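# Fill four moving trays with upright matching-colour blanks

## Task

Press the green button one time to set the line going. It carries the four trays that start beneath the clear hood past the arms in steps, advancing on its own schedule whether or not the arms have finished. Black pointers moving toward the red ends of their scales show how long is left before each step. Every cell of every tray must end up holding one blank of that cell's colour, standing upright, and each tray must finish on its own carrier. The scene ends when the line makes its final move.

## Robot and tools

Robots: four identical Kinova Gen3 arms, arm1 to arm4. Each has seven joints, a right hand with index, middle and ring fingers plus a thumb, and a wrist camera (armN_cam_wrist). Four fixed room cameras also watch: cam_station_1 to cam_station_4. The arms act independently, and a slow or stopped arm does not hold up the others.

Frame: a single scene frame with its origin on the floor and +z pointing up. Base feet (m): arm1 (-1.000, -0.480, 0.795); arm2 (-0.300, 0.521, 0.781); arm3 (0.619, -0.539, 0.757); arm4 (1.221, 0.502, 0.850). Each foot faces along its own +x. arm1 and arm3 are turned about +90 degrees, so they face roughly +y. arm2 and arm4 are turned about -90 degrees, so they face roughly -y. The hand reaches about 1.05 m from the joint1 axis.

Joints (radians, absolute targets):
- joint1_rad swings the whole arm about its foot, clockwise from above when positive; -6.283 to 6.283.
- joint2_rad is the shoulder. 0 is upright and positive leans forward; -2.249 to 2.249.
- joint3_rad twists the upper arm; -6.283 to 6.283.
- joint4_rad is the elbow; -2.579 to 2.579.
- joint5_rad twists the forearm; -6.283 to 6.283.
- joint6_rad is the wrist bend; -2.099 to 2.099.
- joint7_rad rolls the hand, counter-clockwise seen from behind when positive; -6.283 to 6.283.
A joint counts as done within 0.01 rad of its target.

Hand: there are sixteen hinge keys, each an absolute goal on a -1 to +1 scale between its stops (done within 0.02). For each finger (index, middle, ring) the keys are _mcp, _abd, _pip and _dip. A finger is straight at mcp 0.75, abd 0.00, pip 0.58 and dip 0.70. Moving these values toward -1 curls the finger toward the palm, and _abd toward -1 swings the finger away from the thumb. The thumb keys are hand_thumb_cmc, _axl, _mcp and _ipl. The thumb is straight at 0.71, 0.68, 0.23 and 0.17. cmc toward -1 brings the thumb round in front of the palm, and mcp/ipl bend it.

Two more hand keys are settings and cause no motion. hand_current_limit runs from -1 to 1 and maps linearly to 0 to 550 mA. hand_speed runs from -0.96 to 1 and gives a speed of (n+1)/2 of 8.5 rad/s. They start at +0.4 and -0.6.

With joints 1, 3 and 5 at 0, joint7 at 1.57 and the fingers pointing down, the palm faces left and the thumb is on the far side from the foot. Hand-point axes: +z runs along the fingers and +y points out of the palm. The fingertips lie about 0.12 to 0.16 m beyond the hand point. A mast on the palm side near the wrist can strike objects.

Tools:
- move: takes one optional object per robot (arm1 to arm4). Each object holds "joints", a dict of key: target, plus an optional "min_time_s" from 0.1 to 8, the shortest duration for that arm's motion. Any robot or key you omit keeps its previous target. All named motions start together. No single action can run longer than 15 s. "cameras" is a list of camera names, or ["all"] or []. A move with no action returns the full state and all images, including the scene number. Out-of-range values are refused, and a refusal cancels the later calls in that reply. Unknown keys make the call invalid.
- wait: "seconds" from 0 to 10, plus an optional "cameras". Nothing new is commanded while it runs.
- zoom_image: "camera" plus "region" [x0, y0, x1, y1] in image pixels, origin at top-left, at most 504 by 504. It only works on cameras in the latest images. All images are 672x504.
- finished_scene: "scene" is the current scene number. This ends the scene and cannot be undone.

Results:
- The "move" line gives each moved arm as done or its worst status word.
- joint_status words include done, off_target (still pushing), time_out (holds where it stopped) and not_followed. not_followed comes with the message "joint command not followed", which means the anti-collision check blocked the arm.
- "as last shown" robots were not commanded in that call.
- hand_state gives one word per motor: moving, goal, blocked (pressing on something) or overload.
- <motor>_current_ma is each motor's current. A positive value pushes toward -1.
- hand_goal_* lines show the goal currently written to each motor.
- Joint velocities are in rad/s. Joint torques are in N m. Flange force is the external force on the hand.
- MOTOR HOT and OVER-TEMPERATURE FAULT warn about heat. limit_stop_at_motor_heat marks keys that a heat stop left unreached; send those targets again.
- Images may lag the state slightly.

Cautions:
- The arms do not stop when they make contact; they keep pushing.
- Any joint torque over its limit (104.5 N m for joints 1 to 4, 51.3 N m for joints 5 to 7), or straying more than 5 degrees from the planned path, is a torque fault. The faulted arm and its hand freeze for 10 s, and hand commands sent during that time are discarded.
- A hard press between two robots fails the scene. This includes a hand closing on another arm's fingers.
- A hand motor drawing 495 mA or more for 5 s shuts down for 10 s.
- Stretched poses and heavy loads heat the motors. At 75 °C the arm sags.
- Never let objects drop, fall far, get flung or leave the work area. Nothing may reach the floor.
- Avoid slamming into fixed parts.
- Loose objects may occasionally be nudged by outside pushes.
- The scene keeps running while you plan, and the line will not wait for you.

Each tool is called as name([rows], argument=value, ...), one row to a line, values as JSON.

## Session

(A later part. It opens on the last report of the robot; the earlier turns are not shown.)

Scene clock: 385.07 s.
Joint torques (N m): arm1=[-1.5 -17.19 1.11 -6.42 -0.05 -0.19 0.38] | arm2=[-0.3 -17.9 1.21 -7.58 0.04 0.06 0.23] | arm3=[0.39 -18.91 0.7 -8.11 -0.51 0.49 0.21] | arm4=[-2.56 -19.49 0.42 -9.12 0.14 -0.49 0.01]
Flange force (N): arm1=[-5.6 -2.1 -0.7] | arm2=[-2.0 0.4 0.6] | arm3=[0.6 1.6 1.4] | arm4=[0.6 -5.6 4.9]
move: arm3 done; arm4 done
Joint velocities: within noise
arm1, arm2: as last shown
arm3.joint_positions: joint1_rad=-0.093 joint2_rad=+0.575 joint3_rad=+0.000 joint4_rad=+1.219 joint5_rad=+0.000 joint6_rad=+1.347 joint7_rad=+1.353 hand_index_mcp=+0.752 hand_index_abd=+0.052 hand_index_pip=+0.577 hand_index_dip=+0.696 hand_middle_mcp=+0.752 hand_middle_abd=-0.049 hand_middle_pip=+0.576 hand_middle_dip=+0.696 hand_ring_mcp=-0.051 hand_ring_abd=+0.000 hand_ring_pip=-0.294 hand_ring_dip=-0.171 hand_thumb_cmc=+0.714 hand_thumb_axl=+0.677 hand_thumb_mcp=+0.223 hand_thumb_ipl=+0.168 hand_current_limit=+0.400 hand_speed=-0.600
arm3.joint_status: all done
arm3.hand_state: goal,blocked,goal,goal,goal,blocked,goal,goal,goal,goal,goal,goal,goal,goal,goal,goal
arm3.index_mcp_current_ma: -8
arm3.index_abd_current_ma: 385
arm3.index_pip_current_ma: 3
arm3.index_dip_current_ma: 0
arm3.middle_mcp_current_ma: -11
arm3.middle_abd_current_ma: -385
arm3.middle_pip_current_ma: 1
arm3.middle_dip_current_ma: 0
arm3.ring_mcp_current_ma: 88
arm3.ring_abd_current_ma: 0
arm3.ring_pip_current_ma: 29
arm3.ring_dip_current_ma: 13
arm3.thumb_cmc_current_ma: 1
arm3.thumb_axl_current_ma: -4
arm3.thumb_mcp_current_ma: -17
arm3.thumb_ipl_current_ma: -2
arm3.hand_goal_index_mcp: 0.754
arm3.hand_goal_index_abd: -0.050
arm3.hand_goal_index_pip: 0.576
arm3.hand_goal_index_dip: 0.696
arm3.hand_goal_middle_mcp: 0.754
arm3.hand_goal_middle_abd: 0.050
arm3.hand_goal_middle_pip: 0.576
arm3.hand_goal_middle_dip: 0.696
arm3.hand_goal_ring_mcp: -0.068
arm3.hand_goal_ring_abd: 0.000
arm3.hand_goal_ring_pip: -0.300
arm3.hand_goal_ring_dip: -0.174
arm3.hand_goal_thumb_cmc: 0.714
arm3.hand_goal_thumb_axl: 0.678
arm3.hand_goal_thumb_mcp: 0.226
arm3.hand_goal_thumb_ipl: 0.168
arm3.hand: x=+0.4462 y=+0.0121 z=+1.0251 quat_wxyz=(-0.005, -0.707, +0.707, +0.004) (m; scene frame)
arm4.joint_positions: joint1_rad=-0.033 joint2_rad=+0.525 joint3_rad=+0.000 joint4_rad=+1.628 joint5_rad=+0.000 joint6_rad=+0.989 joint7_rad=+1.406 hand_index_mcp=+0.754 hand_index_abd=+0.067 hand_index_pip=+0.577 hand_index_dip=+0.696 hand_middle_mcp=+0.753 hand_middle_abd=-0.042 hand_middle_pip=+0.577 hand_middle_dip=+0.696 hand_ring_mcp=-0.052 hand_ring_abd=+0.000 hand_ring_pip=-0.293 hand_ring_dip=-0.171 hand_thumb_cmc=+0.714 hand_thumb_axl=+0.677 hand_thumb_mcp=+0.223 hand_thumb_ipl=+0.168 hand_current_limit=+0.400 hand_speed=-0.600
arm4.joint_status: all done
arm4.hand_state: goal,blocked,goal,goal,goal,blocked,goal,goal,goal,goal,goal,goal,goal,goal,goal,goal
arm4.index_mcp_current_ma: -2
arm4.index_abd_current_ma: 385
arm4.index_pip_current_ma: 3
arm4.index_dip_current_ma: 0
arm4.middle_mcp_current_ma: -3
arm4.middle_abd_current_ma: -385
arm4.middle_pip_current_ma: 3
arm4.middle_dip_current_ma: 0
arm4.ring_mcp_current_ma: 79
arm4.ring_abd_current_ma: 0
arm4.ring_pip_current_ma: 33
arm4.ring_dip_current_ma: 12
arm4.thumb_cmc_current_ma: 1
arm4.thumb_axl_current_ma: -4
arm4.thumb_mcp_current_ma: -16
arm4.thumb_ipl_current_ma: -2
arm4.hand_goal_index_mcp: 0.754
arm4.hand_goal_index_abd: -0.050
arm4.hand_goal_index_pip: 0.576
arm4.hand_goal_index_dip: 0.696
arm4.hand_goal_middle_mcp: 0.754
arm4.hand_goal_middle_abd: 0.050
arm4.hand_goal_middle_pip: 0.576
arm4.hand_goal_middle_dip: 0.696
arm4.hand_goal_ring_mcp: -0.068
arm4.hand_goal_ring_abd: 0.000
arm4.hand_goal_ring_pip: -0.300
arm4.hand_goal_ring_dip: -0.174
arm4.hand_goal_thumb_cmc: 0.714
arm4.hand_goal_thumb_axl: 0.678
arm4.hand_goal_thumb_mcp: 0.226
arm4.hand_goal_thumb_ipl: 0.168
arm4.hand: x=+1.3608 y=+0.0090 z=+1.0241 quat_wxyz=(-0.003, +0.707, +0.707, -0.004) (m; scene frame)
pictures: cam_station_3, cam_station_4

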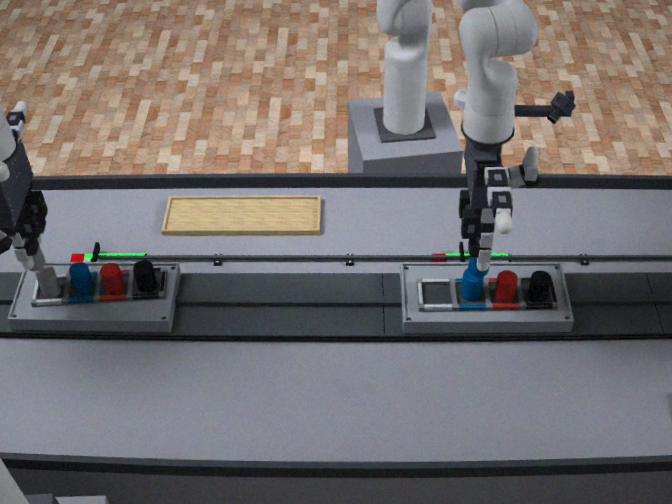

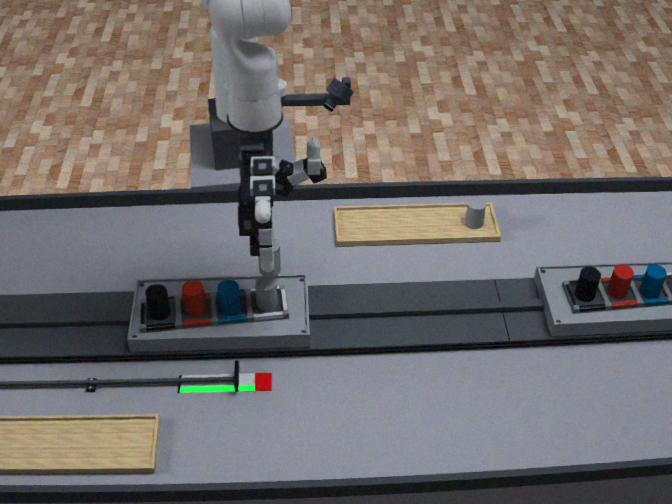

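wait(seconds=10)

wait(seconds=7.5, cameras=["cam_station_3"])

Scene clock: 399.63 s.
Joint torques (N m): arm1=[-1.5 -17.29 0.99 -6.43 -0.03 -0.22 0.39] | arm2=[-0.26 -17.86 1.21 -7.62 0.07 0.09 0.27] | arm3=[0.5 -18.89 0.79 -8.17 -0.46 0.52 0.25] | arm4=[-2.62 -19.48 0.4 -9.07 0.12 -0.48 0.02]
Flange force (N): arm1=[-5.8 -2.1 -0.7] | arm2=[-1.7 0.5 0.8] | arm3=[1.0 1.8 1.6] | arm4=[0.5 -5.7 4.8]
Joint velocities: within noise
arm1.joint_positions: joint1_rad=-0.127 joint2_rad=+0.476 joint3_rad=+0.000 joint4_rad=+1.580 joint5_rad=+0.000 joint6_rad=+1.085 joint7_rad=+1.554 hand_index_mcp=+0.753 hand_index_abd=+0.147 hand_index_pip=+0.577 hand_index_dip=+0.696 hand_middle_mcp=+0.753 hand_middle_abd=-0.146 hand_middle_pip=+0.577 hand_middle_dip=+0.696 hand_ring_mcp=-0.052 hand_ring_abd=+0.000 hand_ring_pip=-0.293 hand_ring_dip=-0.171 hand_thumb_cmc=+0.714 hand_thumb_axl=+0.677 hand_thumb_mcp=+0.223 hand_thumb_ipl=+0.168 hand_current_limit=+0.400 hand_speed=-0.600
arm1.joint_status: not commanded
arm1.hand_state: goal,goal,goal,goal,goal,goal,goal,goal,goal,goal,goal,goal,goal,goal,goal,goal
arm1.index_mcp_current_ma: 0
arm1.index_abd_current_ma: -1
arm1.index_pip_current_ma: 0
arm1.index_dip_current_ma: 0
arm1.middle_mcp_current_ma: 0
arm1.middle_abd_current_ma: 1
arm1.middle_pip_current_ma: 0
arm1.middle_dip_current_ma: 0
arm1.ring_mcp_current_ma: 13
arm1.ring_abd_current_ma: 0
arm1.ring_pip_current_ma: 3
arm1.ring_dip_current_ma: 1
arm1.thumb_cmc_current_ma: 0
arm1.thumb_axl_current_ma: 0
arm1.thumb_mcp_current_ma: -1
arm1.thumb_ipl_current_ma: 0
arm1.hand_goal_index_mcp: 0.754
arm1.hand_goal_index_abd: 0.150
arm1.hand_goal_index_pip: 0.576
arm1.hand_goal_index_dip: 0.696
arm1.hand_goal_middle_mcp: 0.754
arm1.hand_goal_middle_abd: -0.150
arm1.hand_goal_middle_pip: 0.576
arm1.hand_goal_middle_dip: 0.696
arm1.hand_goal_ring_mcp: -0.068
arm1.hand_goal_ring_abd: 0.000
arm1.hand_goal_ring_pip: -0.300
arm1.hand_goal_ring_dip: -0.174
arm1.hand_goal_thumb_cmc: 0.714
arm1.hand_goal_thumb_axl: 0.678
arm1.hand_goal_thumb_mcp: 0.226
arm1.hand_goal_thumb_ipl: 0.168
arm1.hand: x=-1.0684 y=+0.0137 z=+1.0048 quat_wxyz=(+0.000, -0.707, +0.707, +0.000) (m; scene frame)
arm2.joint_positions: joint1_rad=-0.226 joint2_rad=+0.498 joint3_rad=+0.000 joint4_rad=+1.495 joint5_rad=+0.000 joint6_rad=+1.150 joint7_rad=+1.401 hand_index_mcp=+0.750 hand_index_abd=+0.146 hand_index_pip=+0.573 hand_index_dip=+0.693 hand_middle_mcp=+0.754 hand_middle_abd=-0.146 hand_middle_pip=+0.577 hand_middle_dip=+0.696 hand_ring_mcp=-0.052 hand_ring_abd=+0.000 hand_ring_pip=-0.294 hand_ring_dip=-0.171 hand_thumb_cmc=+0.714 hand_thumb_axl=+0.677 hand_thumb_mcp=+0.223 hand_thumb_ipl=+0.168 hand_current_limit=+0.400 hand_speed=-0.600
arm2.joint_status: not commanded
arm2.hand_state: goal,goal,goal,goal,goal,goal,goal,goal,goal,goal,goal,goal,goal,goal,goal,goal
arm2.index_mcp_current_ma: 0
arm2.index_abd_current_ma: 0
arm2.index_pip_current_ma: 0
arm2.index_dip_current_ma: 0
arm2.middle_mcp_current_ma: 0
arm2.middle_abd_current_ma: 0
arm2.middle_pip_current_ma: 0
arm2.middle_dip_current_ma: 0
arm2.ring_mcp_current_ma: 5
arm2.ring_abd_current_ma: 0
arm2.ring_pip_current_ma: 1
arm2.ring_dip_current_ma: 0
arm2.thumb_cmc_current_ma: 0
arm2.thumb_axl_current_ma: 0
arm2.thumb_mcp_current_ma: 0
arm2.thumb_ipl_current_ma: 0
arm2.hand_goal_index_mcp: 0.754
arm2.hand_goal_index_abd: 0.150
arm2.hand_goal_index_pip: 0.576
arm2.hand_goal_index_dip: 0.696
arm2.hand_goal_middle_mcp: 0.754
arm2.hand_goal_middle_abd: -0.150
arm2.hand_goal_middle_pip: 0.576
arm2.hand_goal_middle_dip: 0.696
arm2.hand_goal_ring_mcp: -0.068
arm2.hand_goal_ring_abd: 0.000
arm2.hand_goal_ring_pip: -0.300
arm2.hand_goal_ring_dip: -0.174
arm2.hand_goal_thumb_cmc: 0.714
arm2.hand_goal_thumb_axl: 0.678
arm2.hand_goal_thumb_mcp: 0.226
arm2.hand_goal_thumb_ipl: 0.168
arm2.hand: x=-0.1569 y=+0.0124 z=+1.0040 quat_wxyz=(-0.001, +0.707, +0.707, +0.001) (m; scene frame)
arm3.joint_positions: joint1_rad=-0.093 joint2_rad=+0.575 joint3_rad=+0.000 joint4_rad=+1.219 joint5_rad=+0.000 joint6_rad=+1.347 joint7_rad=+1.353 hand_index_mcp=+0.752 hand_index_abd=+0.052 hand_index_pip=+0.577 hand_index_dip=+0.696 hand_middle_mcp=+0.752 hand_middle_abd=-0.049 hand_middle_pip=+0.576 hand_middle_dip=+0.696 hand_ring_mcp=-0.051 hand_ring_abd=+0.000 hand_ring_pip=-0.294 hand_ring_dip=-0.171 hand_thumb_cmc=+0.714 hand_thumb_axl=+0.677 hand_thumb_mcp=+0.223 hand_thumb_ipl=+0.168 hand_current_limit=+0.400 hand_speed=-0.600
arm3.joint_status: all done
arm3.hand_state: goal,blocked,goal,goal,goal,blocked,goal,goal,goal,goal,goal,goal,goal,goal,goal,goal
arm3.index_mcp_current_ma: -8
arm3.index_abd_current_ma: 385
arm3.index_pip_current_ma: 3
arm3.index_dip_current_ma: 0
arm3.middle_mcp_current_ma: -11
arm3.middle_abd_current_ma: -385
arm3.middle_pip_current_ma: 1
arm3.middle_dip_current_ma: 0
arm3.ring_mcp_current_ma: 88
arm3.ring_abd_current_ma: 0
arm3.ring_pip_current_ma: 29
arm3.ring_dip_current_ma: 13
arm3.thumb_cmc_current_ma: 1
arm3.thumb_axl_current_ma: -4
arm3.thumb_mcp_current_ma: -17
arm3.thumb_ipl_current_ma: -2
arm3.hand_goal_index_mcp: 0.754
arm3.hand_goal_index_abd: -0.050
arm3.hand_goal_index_pip: 0.576
arm3.hand_goal_index_dip: 0.696
arm3.hand_goal_middle_mcp: 0.754
arm3.hand_goal_middle_abd: 0.050
arm3.hand_goal_middle_pip: 0.576
arm3.hand_goal_middle_dip: 0.696
arm3.hand_goal_ring_mcp: -0.068
arm3.hand_goal_ring_abd: 0.000
arm3.hand_goal_ring_pip: -0.300
arm3.hand_goal_ring_dip: -0.174
arm3.hand_goal_thumb_cmc: 0.714
arm3.hand_goal_thumb_axl: 0.678
arm3.hand_goal_thumb_mcp: 0.226
arm3.hand_goal_thumb_ipl: 0.168
arm3.hand: x=+0.4462 y=+0.0121 z=+1.0251 quat_wxyz=(-0.005, -0.707, +0.707, +0.004) (m; scene frame)
arm4.joint_positions: joint1_rad=-0.033 joint2_rad=+0.525 joint3_rad=+0.000 joint4_rad=+1.628 joint5_rad=+0.000 joint6_rad=+0.989 joint7_rad=+1.406 hand_index_mcp=+0.754 hand_index_abd=+0.067 hand_index_pip=+0.577 hand_index_dip=+0.696 hand_middle_mcp=+0.753 hand_middle_abd=-0.042 hand_middle_pip=+0.577 hand_middle_dip=+0.696 hand_ring_mcp=-0.052 hand_ring_abd=+0.000 hand_ring_pip=-0.293 hand_ring_dip=-0.171 hand_thumb_cmc=+0.714 hand_thumb_axl=+0.677 hand_thumb_mcp=+0.223 hand_thumb_ipl=+0.168 hand_current_limit=+0.400 hand_speed=-0.600
arm4.joint_status: all done
arm4.hand_state: goal,blocked,goal,goal,goal,blocked,goal,goal,goal,goal,goal,goal,goal,goal,goal,goal
arm4.index_mcp_current_ma: -2
arm4.index_abd_current_ma: 385
arm4.index_pip_current_ma: 3
arm4.index_dip_current_ma: 0
arm4.middle_mcp_current_ma: -3
arm4.middle_abd_current_ma: -385
arm4.middle_pip_current_ma: 3
arm4.middle_dip_current_ma: 0
arm4.ring_mcp_current_ma: 79
arm4.ring_abd_current_ma: 0
arm4.ring_pip_current_ma: 33
arm4.ring_dip_current_ma: 12
arm4.thumb_cmc_current_ma: 1
arm4.thumb_axl_current_ma: -4
arm4.thumb_mcp_current_ma: -16
arm4.thumb_ipl_current_ma: -2
arm4.hand_goal_index_mcp: 0.754
arm4.hand_goal_index_abd: -0.050
arm4.hand_goal_index_pip: 0.576
arm4.hand_goal_index_dip: 0.696
arm4.hand_goal_middle_mcp: 0.754
arm4.hand_goal_middle_abd: 0.050
arm4.hand_goal_middle_pip: 0.576
arm4.hand_goal_middle_dip: 0.696
arm4.hand_goal_ring_mcp: -0.068
arm4.hand_goal_ring_abd: 0.000
arm4.hand_goal_ring_pip: -0.300
arm4.hand_goal_ring_dip: -0.174
arm4.hand_goal_thumb_cmc: 0.714
arm4.hand_goal_thumb_axl: 0.678
arm4.hand_goal_thumb_mcp: 0.226
arm4.hand_goal_thumb_ipl: 0.168
arm4.hand: x=+1.3608 y=+0.0090 z=+1.0241 quat_wxyz=(-0.003, +0.707, +0.707, -0.004) (m; scene frame)
wait: 10.00 s; at rest from the start
pictures: none

Scene clock: 407.13 s.
Joint torques (N m): arm1=[-1.5 -17.22 1.01 -6.45 -0.01 -0.18 0.37] | arm2=[-0.38 -17.86 1.29 -7.66 0.1 0.06 0.29] | arm3=[0.43 -18.97 0.82 -8.15 -0.41 0.51 0.18] | arm4=[-2.55 -19.51 0.42 -9.14 0.04 -0.52 0.04]
Flange force (N): arm1=[-5.6 -2.2 -0.7] | arm2=[-1.6 0.4 0.8] | arm3=[0.6 1.6 1.6] | arm4=[0.6 -5.5 4.9]
Joint velocities: within noise
arm1.joint_positions: joint1_rad=-0.127 joint2_rad=+0.476 joint3_rad=+0.000 joint4_rad=+1.580 joint5_rad=+0.000 joint6_rad=+1.085 joint7_rad=+1.554 hand_index_mcp=+0.753 hand_index_abd=+0.147 hand_index_pip=+0.577 hand_index_dip=+0.696 hand_middle_mcp=+0.753 hand_middle_abd=-0.146 hand_middle_pip=+0.577 hand_middle_dip=+0.696 hand_ring_mcp=-0.052 hand_ring_abd=+0.000 hand_ring_pip=-0.293 hand_ring_dip=-0.171 hand_thumb_cmc=+0.714 hand_thumb_axl=+0.677 hand_thumb_mcp=+0.223 hand_thumb_ipl=+0.168 hand_current_limit=+0.400 hand_speed=-0.600
arm1.joint_status: not commanded
arm1.hand_state: goal,goal,goal,goal,goal,goal,goal,goal,goal,goal,goal,goal,goal,goal,goal,goal
arm1.index_mcp_current_ma: 0
arm1.index_abd_current_ma: -1
arm1.index_pip_current_ma: 0
arm1.index_dip_current_ma: 0
arm1.middle_mcp_current_ma: 0
arm1.middle_abd_current_ma: 1
arm1.middle_pip_current_ma: 0
arm1.middle_dip_current_ma: 0
arm1.ring_mcp_current_ma: 13
arm1.ring_abd_current_ma: 0
arm1.ring_pip_current_ma: 3
arm1.ring_dip_current_ma: 1
arm1.thumb_cmc_current_ma: 0
arm1.thumb_axl_current_ma: 0
arm1.thumb_mcp_current_ma: -1
arm1.thumb_ipl_current_ma: 0
arm1.hand_goal_index_mcp: 0.754
arm1.hand_goal_index_abd: 0.150
arm1.hand_goal_index_pip: 0.576
arm1.hand_goal_index_dip: 0.696
arm1.hand_goal_middle_mcp: 0.754
arm1.hand_goal_middle_abd: -0.150
arm1.hand_goal_middle_pip: 0.576
arm1.hand_goal_middle_dip: 0.696
arm1.hand_goal_ring_mcp: -0.068
arm1.hand_goal_ring_abd: 0.000
arm1.hand_goal_ring_pip: -0.300
arm1.hand_goal_ring_dip: -0.174
arm1.hand_goal_thumb_cmc: 0.714
arm1.hand_goal_thumb_axl: 0.678
arm1.hand_goal_thumb_mcp: 0.226
arm1.hand_goal_thumb_ipl: 0.168
arm1.hand: x=-1.0684 y=+0.0137 z=+1.0048 quat_wxyz=(+0.000, -0.707, +0.707, +0.000) (m; scene frame)
arm2.joint_positions: joint1_rad=-0.226 joint2_rad=+0.498 joint3_rad=+0.000 joint4_rad=+1.495 joint5_rad=+0.000 joint6_rad=+1.150 joint7_rad=+1.401 hand_index_mcp=+0.750 hand_index_abd=+0.146 hand_index_pip=+0.573 hand_index_dip=+0.693 hand_middle_mcp=+0.754 hand_middle_abd=-0.146 hand_middle_pip=+0.577 hand_middle_dip=+0.696 hand_ring_mcp=-0.052 hand_ring_abd=+0.000 hand_ring_pip=-0.294 hand_ring_dip=-0.171 hand_thumb_cmc=+0.714 hand_thumb_axl=+0.677 hand_thumb_mcp=+0.223 hand_thumb_ipl=+0.168 hand_current_limit=+0.400 hand_speed=-0.600
arm2.joint_status: not commanded
arm2.hand_state: goal,goal,goal,goal,goal,goal,goal,goal,goal,goal,goal,goal,goal,goal,goal,goal
arm2.index_mcp_current_ma: 0
arm2.index_abd_current_ma: 0
arm2.index_pip_current_ma: 0
arm2.index_dip_current_ma: 0
arm2.middle_mcp_current_ma: 0
arm2.middle_abd_current_ma: 0
arm2.middle_pip_current_ma: 0
arm2.middle_dip_current_ma: 0
arm2.ring_mcp_current_ma: 5
arm2.ring_abd_current_ma: 0
arm2.ring_pip_current_ma: 1
arm2.ring_dip_current_ma: 0
arm2.thumb_cmc_current_ma: 0
arm2.thumb_axl_current_ma: 0
arm2.thumb_mcp_current_ma: 0
arm2.thumb_ipl_current_ma: 0
arm2.hand_goal_index_mcp: 0.754
arm2.hand_goal_index_abd: 0.150
arm2.hand_goal_index_pip: 0.576
arm2.hand_goal_index_dip: 0.696
arm2.hand_goal_middle_mcp: 0.754
arm2.hand_goal_middle_abd: -0.150
arm2.hand_goal_middle_pip: 0.576
arm2.hand_goal_middle_dip: 0.696
arm2.hand_goal_ring_mcp: -0.068
arm2.hand_goal_ring_abd: 0.000
arm2.hand_goal_ring_pip: -0.300
arm2.hand_goal_ring_dip: -0.174
arm2.hand_goal_thumb_cmc: 0.714
arm2.hand_goal_thumb_axl: 0.678
arm2.hand_goal_thumb_mcp: 0.226
arm2.hand_goal_thumb_ipl: 0.168
arm2.hand: x=-0.1569 y=+0.0124 z=+1.0040 quat_wxyz=(-0.001, +0.707, +0.707, +0.001) (m; scene frame)
arm3.joint_positions: joint1_rad=-0.093 joint2_rad=+0.575 joint3_rad=+0.000 joint4_rad=+1.219 joint5_rad=+0.000 joint6_rad=+1.347 joint7_rad=+1.353 hand_index_mcp=+0.752 hand_index_abd=+0.052 hand_index_pip=+0.577 hand_index_dip=+0.696 hand_middle_mcp=+0.752 hand_middle_abd=-0.049 hand_middle_pip=+0.576 hand_middle_dip=+0.696 hand_ring_mcp=-0.051 hand_ring_abd=+0.000 hand_ring_pip=-0.294 hand_ring_dip=-0.171 hand_thumb_cmc=+0.714 hand_thumb_axl=+0.677 hand_thumb_mcp=+0.223 hand_thumb_ipl=+0.168 hand_current_limit=+0.400 hand_speed=-0.600
arm3.joint_status: all done
arm3.hand_state: goal,blocked,goal,goal,goal,blocked,goal,goal,goal,goal,goal,goal,goal,goal,goal,goal
arm3.index_mcp_current_ma: -8
arm3.index_abd_current_ma: 385
arm3.index_pip_current_ma: 3
arm3.index_dip_current_ma: 0
arm3.middle_mcp_current_ma: -11
arm3.middle_abd_current_ma: -385
arm3.middle_pip_current_ma: 1
arm3.middle_dip_current_ma: 0
arm3.ring_mcp_current_ma: 88
arm3.ring_abd_current_ma: 0
arm3.ring_pip_current_ma: 29
arm3.ring_dip_current_ma: 13
arm3.thumb_cmc_current_ma: 1
arm3.thumb_axl_current_ma: -4
arm3.thumb_mcp_current_ma: -17
arm3.thumb_ipl_current_ma: -2
arm3.hand_goal_index_mcp: 0.754
arm3.hand_goal_index_abd: -0.050
arm3.hand_goal_index_pip: 0.576
arm3.hand_goal_index_dip: 0.696
arm3.hand_goal_middle_mcp: 0.754
arm3.hand_goal_middle_abd: 0.050
arm3.hand_goal_middle_pip: 0.576
arm3.hand_goal_middle_dip: 0.696
arm3.hand_goal_ring_mcp: -0.068
arm3.hand_goal_ring_abd: 0.000
arm3.hand_goal_ring_pip: -0.300
arm3.hand_goal_ring_dip: -0.174
arm3.hand_goal_thumb_cmc: 0.714
arm3.hand_goal_thumb_axl: 0.678
arm3.hand_goal_thumb_mcp: 0.226
arm3.hand_goal_thumb_ipl: 0.168
arm3.hand: x=+0.4462 y=+0.0121 z=+1.0251 quat_wxyz=(-0.005, -0.707, +0.707, +0.004) (m; scene frame)
arm4.joint_positions: joint1_rad=-0.033 joint2_rad=+0.525 joint3_rad=+0.000 joint4_rad=+1.628 joint5_rad=+0.000 joint6_rad=+0.989 joint7_rad=+1.406 hand_index_mcp=+0.754 hand_index_abd=+0.067 hand_index_pip=+0.577 hand_index_dip=+0.696 hand_middle_mcp=+0.753 hand_middle_abd=-0.042 hand_middle_pip=+0.577 hand_middle_dip=+0.696 hand_ring_mcp=-0.052 hand_ring_abd=+0.000 hand_ring_pip=-0.293 hand_ring_dip=-0.171 hand_thumb_cmc=+0.714 hand_thumb_axl=+0.677 hand_thumb_mcp=+0.223 hand_thumb_ipl=+0.168 hand_current_limit=+0.400 hand_speed=-0.600
arm4.joint_status: all done
arm4.hand_state: goal,blocked,goal,goal,goal,blocked,goal,goal,goal,goal,goal,goal,goal,goal,goal,goal
arm4.index_mcp_current_ma: -2
arm4.index_abd_current_ma: 385
arm4.index_pip_current_ma: 3
arm4.index_dip_current_ma: 0
arm4.middle_mcp_current_ma: -3
arm4.middle_abd_current_ma: -385
arm4.middle_pip_current_ma: 3
arm4.middle_dip_current_ma: 0
arm4.ring_mcp_current_ma: 79
arm4.ring_abd_current_ma: 0
arm4.ring_pip_current_ma: 33
arm4.ring_dip_current_ma: 12
arm4.thumb_cmc_current_ma: 1
arm4.thumb_axl_current_ma: -4
arm4.thumb_mcp_current_ma: -16
arm4.thumb_ipl_current_ma: -2
arm4.hand_goal_index_mcp: 0.754
arm4.hand_goal_index_abd: -0.050
arm4.hand_goal_index_pip: 0.576
arm4.hand_goal_index_dip: 0.696
arm4.hand_goal_middle_mcp: 0.754
arm4.hand_goal_middle_abd: 0.050
arm4.hand_goal_middle_pip: 0.576
arm4.hand_goal_middle_dip: 0.696
arm4.hand_goal_ring_mcp: -0.068
arm4.hand_goal_ring_abd: 0.000
arm4.hand_goal_ring_pip: -0.300
arm4.hand_goal_ring_dip: -0.174
arm4.hand_goal_thumb_cmc: 0.714
arm4.hand_goal_thumb_axl: 0.678
arm4.hand_goal_thumb_mcp: 0.226
arm4.hand_goal_thumb_ipl: 0.168
arm4.hand: x=+1.3608 y=+0.0090 z=+1.0241 quat_wxyz=(-0.003, +0.707, +0.707, -0.004) (m; scene frame)
wait: 7.50 s; at rest by 0.27 s
pictures: cam_station_3

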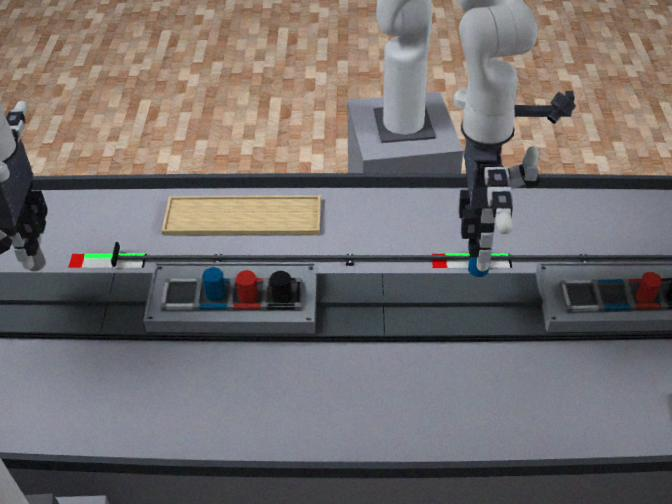

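wait(seconds=4.2, cameras=["cam_station_3","cam_station_4"])

zoom_image(camera="cam_station_3", region=[400, 220, 600, 370])

zoom_image(camera="cam_station_3", region=[410, 265, 530, 325])

zoom_image(camera="cam_station_4", region=[130, 220, 330, 370])

zoom_image(camera="cam_station_4", region=[210, 270, 330, 330])

Scene clock: 413.03 s.
Joint torques (N m): arm1=[-1.49 -17.16 1.07 -6.5 -0.02 -0.16 0.39] | arm2=[-0.26 -17.87 1.24 -7.61 0.08 0.07 0.21] | arm3=[0.45 -18.97 0.79 -8.15 -0.46 0.51 0.2] | arm4=[-2.59 -19.5 0.35 -9.07 0.12 -0.5 0.01]
Flange force (N): arm1=[-5.2 -2.1 -0.6] | arm2=[-1.8 0.4 0.7] | arm3=[0.6 1.7 1.6] | arm4=[0.4 -5.6 4.8]
Joint velocities: within noise
arm1.joint_positions: joint1_rad=-0.127 joint2_rad=+0.476 joint3_rad=+0.000 joint4_rad=+1.580 joint5_rad=+0.000 joint6_rad=+1.085 joint7_rad=+1.554 hand_index_mcp=+0.753 hand_index_abd=+0.147 hand_index_pip=+0.577 hand_index_dip=+0.696 hand_middle_mcp=+0.753 hand_middle_abd=-0.146 hand_middle_pip=+0.577 hand_middle_dip=+0.696 hand_ring_mcp=-0.052 hand_ring_abd=+0.000 hand_ring_pip=-0.293 hand_ring_dip=-0.171 hand_thumb_cmc=+0.714 hand_thumb_axl=+0.677 hand_thumb_mcp=+0.223 hand_thumb_ipl=+0.168 hand_current_limit=+0.400 hand_speed=-0.600
arm1.joint_status: not commanded
arm1.hand_state: goal,goal,goal,goal,goal,goal,goal,goal,goal,goal,goal,goal,goal,goal,goal,goal
arm1.index_mcp_current_ma: 0
arm1.index_abd_current_ma: -1
arm1.index_pip_current_ma: 0
arm1.index_dip_current_ma: 0
arm1.middle_mcp_current_ma: 0
arm1.middle_abd_current_ma: 1
arm1.middle_pip_current_ma: 0
arm1.middle_dip_current_ma: 0
arm1.ring_mcp_current_ma: 13
arm1.ring_abd_current_ma: 0
arm1.ring_pip_current_ma: 3
arm1.ring_dip_current_ma: 1
arm1.thumb_cmc_current_ma: 0
arm1.thumb_axl_current_ma: 0
arm1.thumb_mcp_current_ma: -1
arm1.thumb_ipl_current_ma: 0
arm1.hand_goal_index_mcp: 0.754
arm1.hand_goal_index_abd: 0.150
arm1.hand_goal_index_pip: 0.576
arm1.hand_goal_index_dip: 0.696
arm1.hand_goal_middle_mcp: 0.754
arm1.hand_goal_middle_abd: -0.150
arm1.hand_goal_middle_pip: 0.576
arm1.hand_goal_middle_dip: 0.696
arm1.hand_goal_ring_mcp: -0.068
arm1.hand_goal_ring_abd: 0.000
arm1.hand_goal_ring_pip: -0.300
arm1.hand_goal_ring_dip: -0.174
arm1.hand_goal_thumb_cmc: 0.714
arm1.hand_goal_thumb_axl: 0.678
arm1.hand_goal_thumb_mcp: 0.226
arm1.hand_goal_thumb_ipl: 0.168
arm1.hand: x=-1.0684 y=+0.0137 z=+1.0048 quat_wxyz=(+0.000, -0.707, +0.707, +0.000) (m; scene frame)
arm2.joint_positions: joint1_rad=-0.226 joint2_rad=+0.498 joint3_rad=+0.000 joint4_rad=+1.495 joint5_rad=+0.000 joint6_rad=+1.150 joint7_rad=+1.401 hand_index_mcp=+0.750 hand_index_abd=+0.146 hand_index_pip=+0.573 hand_index_dip=+0.693 hand_middle_mcp=+0.754 hand_middle_abd=-0.146 hand_middle_pip=+0.577 hand_middle_dip=+0.696 hand_ring_mcp=-0.052 hand_ring_abd=+0.000 hand_ring_pip=-0.294 hand_ring_dip=-0.171 hand_thumb_cmc=+0.714 hand_thumb_axl=+0.677 hand_thumb_mcp=+0.223 hand_thumb_ipl=+0.168 hand_current_limit=+0.400 hand_speed=-0.600
arm2.joint_status: not commanded
arm2.hand_state: goal,goal,goal,goal,goal,goal,goal,goal,goal,goal,goal,goal,goal,goal,goal,goal
arm2.index_mcp_current_ma: 0
arm2.index_abd_current_ma: 0
arm2.index_pip_current_ma: 0
arm2.index_dip_current_ma: 0
arm2.middle_mcp_current_ma: 0
arm2.middle_abd_current_ma: 0
arm2.middle_pip_current_ma: 0
arm2.middle_dip_current_ma: 0
arm2.ring_mcp_current_ma: 5
arm2.ring_abd_current_ma: 0
arm2.ring_pip_current_ma: 1
arm2.ring_dip_current_ma: 0
arm2.thumb_cmc_current_ma: 0
arm2.thumb_axl_current_ma: 0
arm2.thumb_mcp_current_ma: 0
arm2.thumb_ipl_current_ma: 0
arm2.hand_goal_index_mcp: 0.754
arm2.hand_goal_index_abd: 0.150
arm2.hand_goal_index_pip: 0.576
arm2.hand_goal_index_dip: 0.696
arm2.hand_goal_middle_mcp: 0.754
arm2.hand_goal_middle_abd: -0.150
arm2.hand_goal_middle_pip: 0.576
arm2.hand_goal_middle_dip: 0.696
arm2.hand_goal_ring_mcp: -0.068
arm2.hand_goal_ring_abd: 0.000
arm2.hand_goal_ring_pip: -0.300
arm2.hand_goal_ring_dip: -0.174
arm2.hand_goal_thumb_cmc: 0.714
arm2.hand_goal_thumb_axl: 0.678
arm2.hand_goal_thumb_mcp: 0.226
arm2.hand_goal_thumb_ipl: 0.168
arm2.hand: x=-0.1569 y=+0.0124 z=+1.0040 quat_wxyz=(-0.001, +0.707, +0.707, +0.001) (m; scene frame)
arm3.joint_positions: joint1_rad=-0.093 joint2_rad=+0.575 joint3_rad=+0.000 joint4_rad=+1.219 joint5_rad=+0.000 joint6_rad=+1.347 joint7_rad=+1.353 hand_index_mcp=+0.752 hand_index_abd=+0.052 hand_index_pip=+0.577 hand_index_dip=+0.696 hand_middle_mcp=+0.752 hand_middle_abd=-0.049 hand_middle_pip=+0.576 hand_middle_dip=+0.696 hand_ring_mcp=-0.051 hand_ring_abd=+0.000 hand_ring_pip=-0.294 hand_ring_dip=-0.171 hand_thumb_cmc=+0.714 hand_thumb_axl=+0.677 hand_thumb_mcp=+0.223 hand_thumb_ipl=+0.168 hand_current_limit=+0.400 hand_speed=-0.600
arm3.joint_status: all done
arm3.hand_state: goal,blocked,goal,goal,goal,blocked,goal,goal,goal,goal,goal,goal,goal,goal,goal,goal
arm3.index_mcp_current_ma: -8
arm3.index_abd_current_ma: 385
arm3.index_pip_current_ma: 3
arm3.index_dip_current_ma: 0
arm3.middle_mcp_current_ma: -11
arm3.middle_abd_current_ma: -385
arm3.middle_pip_current_ma: 1
arm3.middle_dip_current_ma: 0
arm3.ring_mcp_current_ma: 88
arm3.ring_abd_current_ma: 0
arm3.ring_pip_current_ma: 29
arm3.ring_dip_current_ma: 13
arm3.thumb_cmc_current_ma: 1
arm3.thumb_axl_current_ma: -4
arm3.thumb_mcp_current_ma: -17
arm3.thumb_ipl_current_ma: -2
arm3.hand_goal_index_mcp: 0.754
arm3.hand_goal_index_abd: -0.050
arm3.hand_goal_index_pip: 0.576
arm3.hand_goal_index_dip: 0.696
arm3.hand_goal_middle_mcp: 0.754
arm3.hand_goal_middle_abd: 0.050
arm3.hand_goal_middle_pip: 0.576
arm3.hand_goal_middle_dip: 0.696
arm3.hand_goal_ring_mcp: -0.068
arm3.hand_goal_ring_abd: 0.000
arm3.hand_goal_ring_pip: -0.300
arm3.hand_goal_ring_dip: -0.174
arm3.hand_goal_thumb_cmc: 0.714
arm3.hand_goal_thumb_axl: 0.678
arm3.hand_goal_thumb_mcp: 0.226
arm3.hand_goal_thumb_ipl: 0.168
arm3.hand: x=+0.4462 y=+0.0121 z=+1.0251 quat_wxyz=(-0.005, -0.707, +0.707, +0.004) (m; scene frame)
arm4.joint_positions: joint1_rad=-0.033 joint2_rad=+0.525 joint3_rad=+0.000 joint4_rad=+1.628 joint5_rad=+0.000 joint6_rad=+0.989 joint7_rad=+1.406 hand_index_mcp=+0.754 hand_index_abd=+0.067 hand_index_pip=+0.577 hand_index_dip=+0.696 hand_middle_mcp=+0.753 hand_middle_abd=-0.042 hand_middle_pip=+0.577 hand_middle_dip=+0.696 hand_ring_mcp=-0.052 hand_ring_abd=+0.000 hand_ring_pip=-0.293 hand_ring_dip=-0.171 hand_thumb_cmc=+0.714 hand_thumb_axl=+0.677 hand_thumb_mcp=+0.223 hand_thumb_ipl=+0.168 hand_current_limit=+0.400 hand_speed=-0.600
arm4.joint_status: all done
arm4.hand_state: goal,blocked,goal,goal,goal,blocked,goal,goal,goal,goal,goal,goal,goal,goal,goal,goal
arm4.index_mcp_current_ma: -2
arm4.index_abd_current_ma: 385
arm4.index_pip_current_ma: 3
arm4.index_dip_current_ma: 0
arm4.middle_mcp_current_ma: -3
arm4.middle_abd_current_ma: -385
arm4.middle_pip_current_ma: 3
arm4.middle_dip_current_ma: 0
arm4.ring_mcp_current_ma: 79
arm4.ring_abd_current_ma: 0
arm4.ring_pip_current_ma: 33
arm4.ring_dip_current_ma: 12
arm4.thumb_cmc_current_ma: 1
arm4.thumb_axl_current_ma: -4
arm4.thumb_mcp_current_ma: -16
arm4.thumb_ipl_current_ma: -2
arm4.hand_goal_index_mcp: 0.754
arm4.hand_goal_index_abd: -0.050
arm4.hand_goal_index_pip: 0.576
arm4.hand_goal_index_dip: 0.696
arm4.hand_goal_middle_mcp: 0.754
arm4.hand_goal_middle_abd: 0.050
arm4.hand_goal_middle_pip: 0.576
arm4.hand_goal_middle_dip: 0.696
arm4.hand_goal_ring_mcp: -0.068
arm4.hand_goal_ring_abd: 0.000
arm4.hand_goal_ring_pip: -0.300
arm4.hand_goal_ring_dip: -0.174
arm4.hand_goal_thumb_cmc: 0.714
arm4.hand_goal_thumb_axl: 0.678
arm4.hand_goal_thumb_mcp: 0.226
arm4.hand_goal_thumb_ipl: 0.168
arm4.hand: x=+1.3608 y=+0.0090 z=+1.0241 quat_wxyz=(-0.003, +0.707, +0.707, -0.004) (m; scene frame)
wait: 4.20 s; at rest from the start
pictures: cam_station_3, cam_station_4

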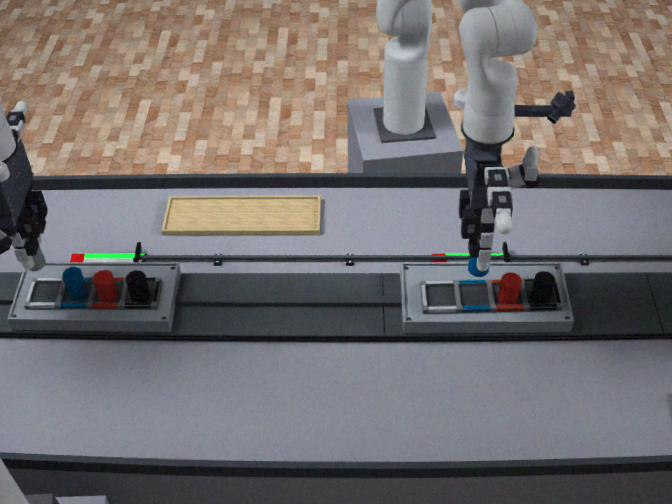

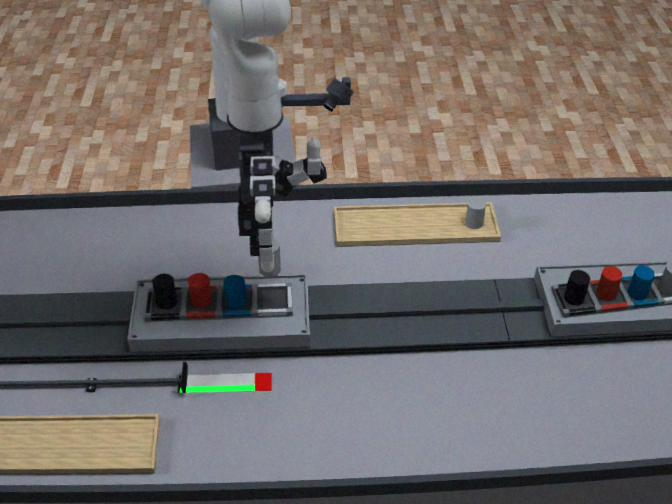

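Scaled by 2.520.

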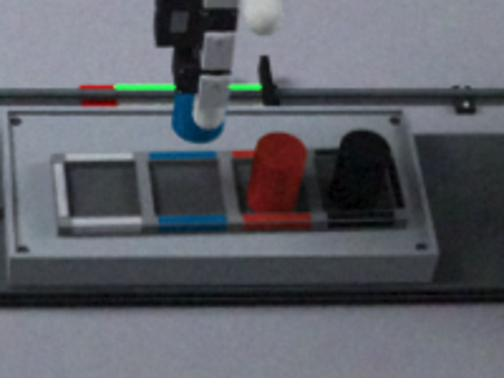

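Scaled by 4.200.

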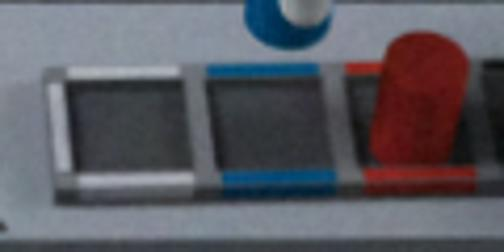

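Scaled by 2.520.

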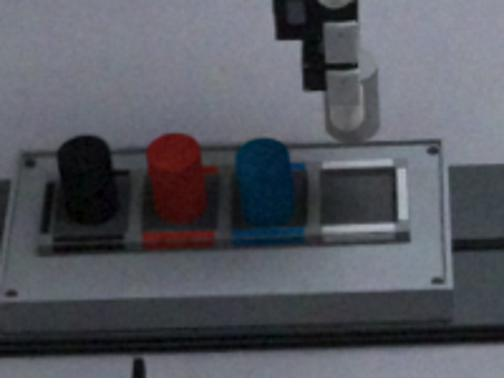

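Scaled by 4.200.

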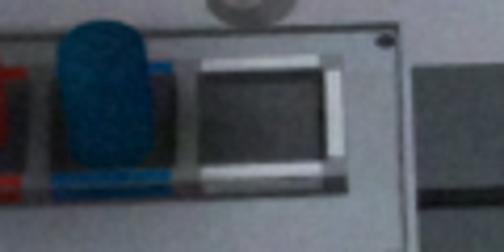

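move(arm3={"joints":{"joint1_rad":-0.095,"joint2_rad":0.58636,"joint4_rad":1.26576,"joint6_rad":1.28947,"joint7_rad":1.35129},"min_time_s":0.9}, arm4={"joints":{"joint1_rad":-0.03721,"joint2_rad":0.54578,"joint4_rad":1.66717,"joint6_rad":0.92864,"joint7_rad":1.40199},"min_time_s":0.9})

move(arm3={"joints":{"joint2_rad":0.62888,"joint4_rad":1.35976,"joint6_rad":1.15295},"min_time_s":1.3}, arm4={"joints":{"joint2_rad":0.63431,"joint4_rad":1.7283,"joint6_rad":0.77898},"min_time_s":1.3}, cameras=["cam_station_3","cam_station_4"])

zoom_image(camera="cam_station_3", region=[400, 220, 600, 370])

zoom_image(camera="cam_station_4", region=[130, 220, 330, 370])

Scene clock: 422.13 s.
Joint torques (N m): arm1=[-1.6 -17.28 1.05 -6.43 -0.06 -0.16 0.4] | arm2=[-0.38 -17.94 1.23 -7.63 0.07 0.08 0.3] | arm3=[0.54 -18.92 0.77 -8.01 -0.46 0.53 0.22] | arm4=[-2.56 -19.53 0.41 -8.71 0.11 -0.54 -0.05]
Flange force (N): arm1=[-5.7 -2.3 -0.6] | arm2=[-1.8 0.4 0.8] | arm3=[1.0 1.8 1.5] | arm4=[0.2 -5.8 4.6]
move: arm3 done; arm4 done
Joint velocities: within noise
arm1, arm2: as last shown
arm3.joint_positions: joint1_rad=-0.095 joint2_rad=+0.586 joint3_rad=+0.000 joint4_rad=+1.266 joint5_rad=+0.000 joint6_rad=+1.289 joint7_rad=+1.351 hand_index_mcp=+0.752 hand_index_abd=+0.052 hand_index_pip=+0.577 hand_index_dip=+0.696 hand_middle_mcp=+0.752 hand_middle_abd=-0.049 hand_middle_pip=+0.576 hand_middle_dip=+0.696 hand_ring_mcp=-0.051 hand_ring_abd=+0.000 hand_ring_pip=-0.294 hand_ring_dip=-0.171 hand_thumb_cmc=+0.714 hand_thumb_axl=+0.677 hand_thumb_mcp=+0.223 hand_thumb_ipl=+0.168 hand_current_limit=+0.400 hand_speed=-0.600
arm3.joint_status: all done
arm3.hand_state: goal,blocked,goal,goal,goal,blocked,goal,goal,goal,goal,goal,goal,goal,goal,goal,goal
arm3.index_mcp_current_ma: -8
arm3.index_abd_current_ma: 385
arm3.index_pip_current_ma: 3
arm3.index_dip_current_ma: 0
arm3.middle_mcp_current_ma: -11
arm3.middle_abd_current_ma: -385
arm3.middle_pip_current_ma: 1
arm3.middle_dip_current_ma: 0
arm3.ring_mcp_current_ma: 88
arm3.ring_abd_current_ma: 0
arm3.ring_pip_current_ma: 29
arm3.ring_dip_current_ma: 13
arm3.thumb_cmc_current_ma: 1
arm3.thumb_axl_current_ma: -4
arm3.thumb_mcp_current_ma: -17
arm3.thumb_ipl_current_ma: -2
arm3.hand_goal_index_mcp: 0.754
arm3.hand_goal_index_abd: -0.050
arm3.hand_goal_index_pip: 0.576
arm3.hand_goal_index_dip: 0.696
arm3.hand_goal_middle_mcp: 0.754
arm3.hand_goal_middle_abd: 0.050
arm3.hand_goal_middle_pip: 0.576
arm3.hand_goal_middle_dip: 0.696
arm3.hand_goal_ring_mcp: -0.068
arm3.hand_goal_ring_abd: 0.000
arm3.hand_goal_ring_pip: -0.300
arm3.hand_goal_ring_dip: -0.174
arm3.hand_goal_thumb_cmc: 0.714
arm3.hand_goal_thumb_axl: 0.678
arm3.hand_goal_thumb_mcp: 0.226
arm3.hand_goal_thumb_ipl: 0.168
arm3.hand: x=+0.4453 y=+0.0112 z=+1.0052 quat_wxyz=(-0.005, -0.707, +0.707, +0.004) (m; scene frame)
arm4.joint_positions: joint1_rad=-0.037 joint2_rad=+0.546 joint3_rad=+0.000 joint4_rad=+1.667 joint5_rad=+0.000 joint6_rad=+0.929 joint7_rad=+1.402 hand_index_mcp=+0.754 hand_index_abd=+0.067 hand_index_pip=+0.577 hand_index_dip=+0.696 hand_middle_mcp=+0.753 hand_middle_abd=-0.042 hand_middle_pip=+0.577 hand_middle_dip=+0.696 hand_ring_mcp=-0.052 hand_ring_abd=+0.000 hand_ring_pip=-0.293 hand_ring_dip=-0.171 hand_thumb_cmc=+0.714 hand_thumb_axl=+0.677 hand_thumb_mcp=+0.223 hand_thumb_ipl=+0.168 hand_current_limit=+0.400 hand_speed=-0.600
arm4.joint_status: all done
arm4.hand_state: goal,blocked,goal,goal,goal,blocked,goal,goal,goal,goal,goal,goal,goal,goal,goal,goal
arm4.index_mcp_current_ma: -2
arm4.index_abd_current_ma: 385
arm4.index_pip_current_ma: 3
arm4.index_dip_current_ma: 0
arm4.middle_mcp_current_ma: -3
arm4.middle_abd_current_ma: -385
arm4.middle_pip_current_ma: 3
arm4.middle_dip_current_ma: 0
arm4.ring_mcp_current_ma: 79
arm4.ring_abd_current_ma: 0
arm4.ring_pip_current_ma: 33
arm4.ring_dip_current_ma: 12
arm4.thumb_cmc_current_ma: 1
arm4.thumb_axl_current_ma: -4
arm4.thumb_mcp_current_ma: -16
arm4.thumb_ipl_current_ma: -2
arm4.hand_goal_index_mcp: 0.754
arm4.hand_goal_index_abd: -0.050
arm4.hand_goal_index_pip: 0.576
arm4.hand_goal_index_dip: 0.696
arm4.hand_goal_middle_mcp: 0.754
arm4.hand_goal_middle_abd: 0.050
arm4.hand_goal_middle_pip: 0.576
arm4.hand_goal_middle_dip: 0.696
arm4.hand_goal_ring_mcp: -0.068
arm4.hand_goal_ring_abd: 0.000
arm4.hand_goal_ring_pip: -0.300
arm4.hand_goal_ring_dip: -0.174
arm4.hand_goal_thumb_cmc: 0.714
arm4.hand_goal_thumb_axl: 0.678
arm4.hand_goal_thumb_mcp: 0.226
arm4.hand_goal_thumb_ipl: 0.168
arm4.hand: x=+1.3621 y=+0.0125 z=+1.0041 quat_wxyz=(-0.003, +0.707, +0.707, -0.004) (m; scene frame)
pictures: none

Scene clock: 423.73 s.
Joint torques (N m): arm1=[-1.46 -17.21 1.06 -6.39 -0.07 -0.18 0.38] | arm2=[-0.26 -17.85 1.27 -7.58 0.04 0.08 0.32] | arm3=[0.53 -15.76 0.86 -5.91 -0.31 0.44 0.21] | arm4=[-2.86 -17.52 0.12 -6.18 -0.01 -0.13 0.03]
Flange force (N): arm1=[-5.7 -2.1 -0.8] | arm2=[-1.8 0.7 0.7] | arm3=[1.4 1.7 -4.9] | arm4=[-0.4 -6.5 -0.4]
move: arm3 done; arm4 done
Joint velocities: within noise
arm1, arm2: as last shown
arm3.joint_positions: joint1_rad=-0.095 joint2_rad=+0.629 joint3_rad=+0.000 joint4_rad=+1.360 joint5_rad=+0.000 joint6_rad=+1.153 joint7_rad=+1.351 hand_index_mcp=+0.752 hand_index_abd=+0.052 hand_index_pip=+0.577 hand_index_dip=+0.696 hand_middle_mcp=+0.752 hand_middle_abd=-0.049 hand_middle_pip=+0.576 hand_middle_dip=+0.696 hand_ring_mcp=-0.051 hand_ring_abd=+0.000 hand_ring_pip=-0.294 hand_ring_dip=-0.171 hand_thumb_cmc=+0.714 hand_thumb_axl=+0.677 hand_thumb_mcp=+0.223 hand_thumb_ipl=+0.168 hand_current_limit=+0.400 hand_speed=-0.600
arm3.joint_status: all done
arm3.hand_state: goal,blocked,goal,goal,goal,blocked,goal,goal,goal,goal,goal,goal,goal,goal,goal,goal
arm3.index_mcp_current_ma: -9
arm3.index_abd_current_ma: 385
arm3.index_pip_current_ma: 3
arm3.index_dip_current_ma: 0
arm3.middle_mcp_current_ma: -12
arm3.middle_abd_current_ma: -385
arm3.middle_pip_current_ma: 0
arm3.middle_dip_current_ma: 0
arm3.ring_mcp_current_ma: 88
arm3.ring_abd_current_ma: 0
arm3.ring_pip_current_ma: 29
arm3.ring_dip_current_ma: 13
arm3.thumb_cmc_current_ma: 1
arm3.thumb_axl_current_ma: -4
arm3.thumb_mcp_current_ma: -17
arm3.thumb_ipl_current_ma: -2
arm3.hand_goal_index_mcp: 0.754
arm3.hand_goal_index_abd: -0.050
arm3.hand_goal_index_pip: 0.576
arm3.hand_goal_index_dip: 0.696
arm3.hand_goal_middle_mcp: 0.754
arm3.hand_goal_middle_abd: 0.050
arm3.hand_goal_middle_pip: 0.576
arm3.hand_goal_middle_dip: 0.696
arm3.hand_goal_ring_mcp: -0.068
arm3.hand_goal_ring_abd: 0.000
arm3.hand_goal_ring_pip: -0.300
arm3.hand_goal_ring_dip: -0.174
arm3.hand_goal_thumb_cmc: 0.714
arm3.hand_goal_thumb_axl: 0.678
arm3.hand_goal_thumb_mcp: 0.226
arm3.hand_goal_thumb_ipl: 0.168
arm3.hand: x=+0.4446 y=+0.0111 z=+0.9546 quat_wxyz=(-0.005, -0.707, +0.707, +0.004) (m; scene frame)
arm4.joint_positions: joint1_rad=-0.037 joint2_rad=+0.634 joint3_rad=+0.000 joint4_rad=+1.728 joint5_rad=+0.000 joint6_rad=+0.779 joint7_rad=+1.402 hand_index_mcp=+0.754 hand_index_abd=+0.067 hand_index_pip=+0.577 hand_index_dip=+0.696 hand_middle_mcp=+0.753 hand_middle_abd=-0.042 hand_middle_pip=+0.577 hand_middle_dip=+0.696 hand_ring_mcp=-0.052 hand_ring_abd=+0.000 hand_ring_pip=-0.293 hand_ring_dip=-0.171 hand_thumb_cmc=+0.714 hand_thumb_axl=+0.677 hand_thumb_mcp=+0.223 hand_thumb_ipl=+0.168 hand_current_limit=+0.400 hand_speed=-0.600
arm4.joint_status: all done
arm4.hand_state: goal,blocked,goal,goal,goal,blocked,goal,goal,goal,goal,goal,goal,goal,goal,goal,goal
arm4.index_mcp_current_ma: -2
arm4.index_abd_current_ma: 385
arm4.index_pip_current_ma: 3
arm4.index_dip_current_ma: 0
arm4.middle_mcp_current_ma: -3
arm4.middle_abd_current_ma: -385
arm4.middle_pip_current_ma: 3
arm4.middle_dip_current_ma: 0
arm4.ring_mcp_current_ma: 79
arm4.ring_abd_current_ma: 0
arm4.ring_pip_current_ma: 33
arm4.ring_dip_current_ma: 12
arm4.thumb_cmc_current_ma: 1
arm4.thumb_axl_current_ma: -4
arm4.thumb_mcp_current_ma: -16
arm4.thumb_ipl_current_ma: -2
arm4.hand_goal_index_mcp: 0.754
arm4.hand_goal_index_abd: -0.050
arm4.hand_goal_index_pip: 0.576
arm4.hand_goal_index_dip: 0.696
arm4.hand_goal_middle_mcp: 0.754
arm4.hand_goal_middle_abd: 0.050
arm4.hand_goal_middle_pip: 0.576
arm4.hand_goal_middle_dip: 0.696
arm4.hand_goal_ring_mcp: -0.068
arm4.hand_goal_ring_abd: 0.000
arm4.hand_goal_ring_pip: -0.300
arm4.hand_goal_ring_dip: -0.174
arm4.hand_goal_thumb_cmc: 0.714
arm4.hand_goal_thumb_axl: 0.678
arm4.hand_goal_thumb_mcp: 0.226
arm4.hand_goal_thumb_ipl: 0.168
arm4.hand: x=+1.3616 y=+0.0123 z=+0.9479 quat_wxyz=(-0.003, +0.707, +0.707, -0.004) (m; scene frame)
pictures: cam_station_3, cam_station_4

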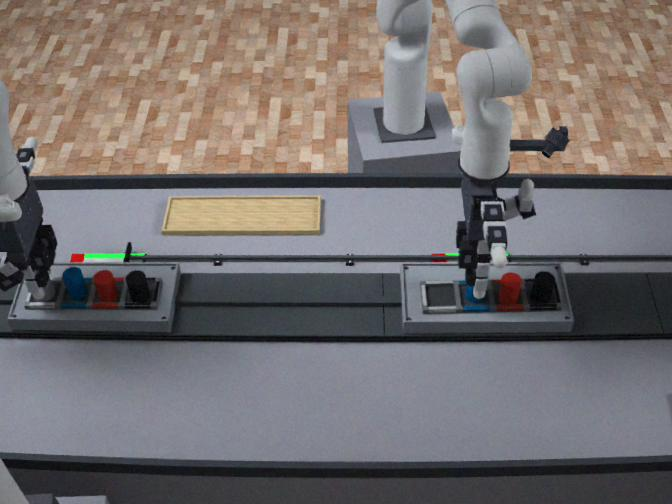

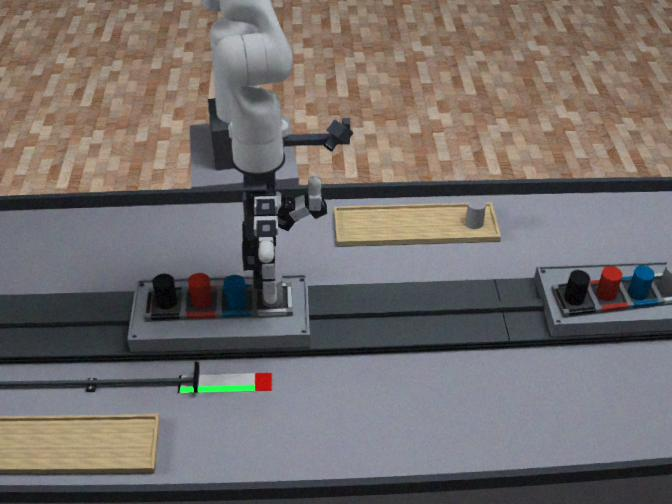

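Scaled by 2.520.

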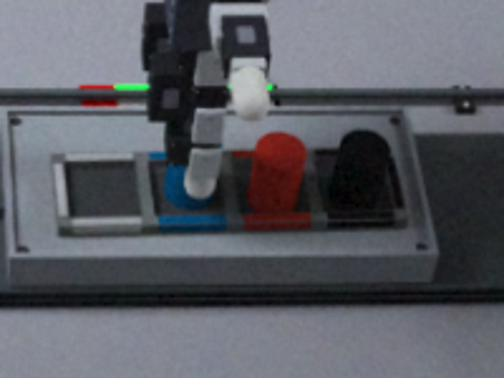

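Scaled by 2.520.

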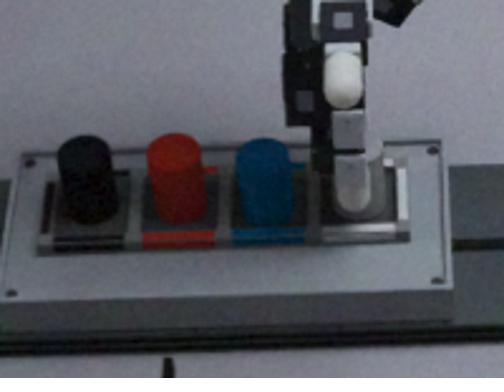

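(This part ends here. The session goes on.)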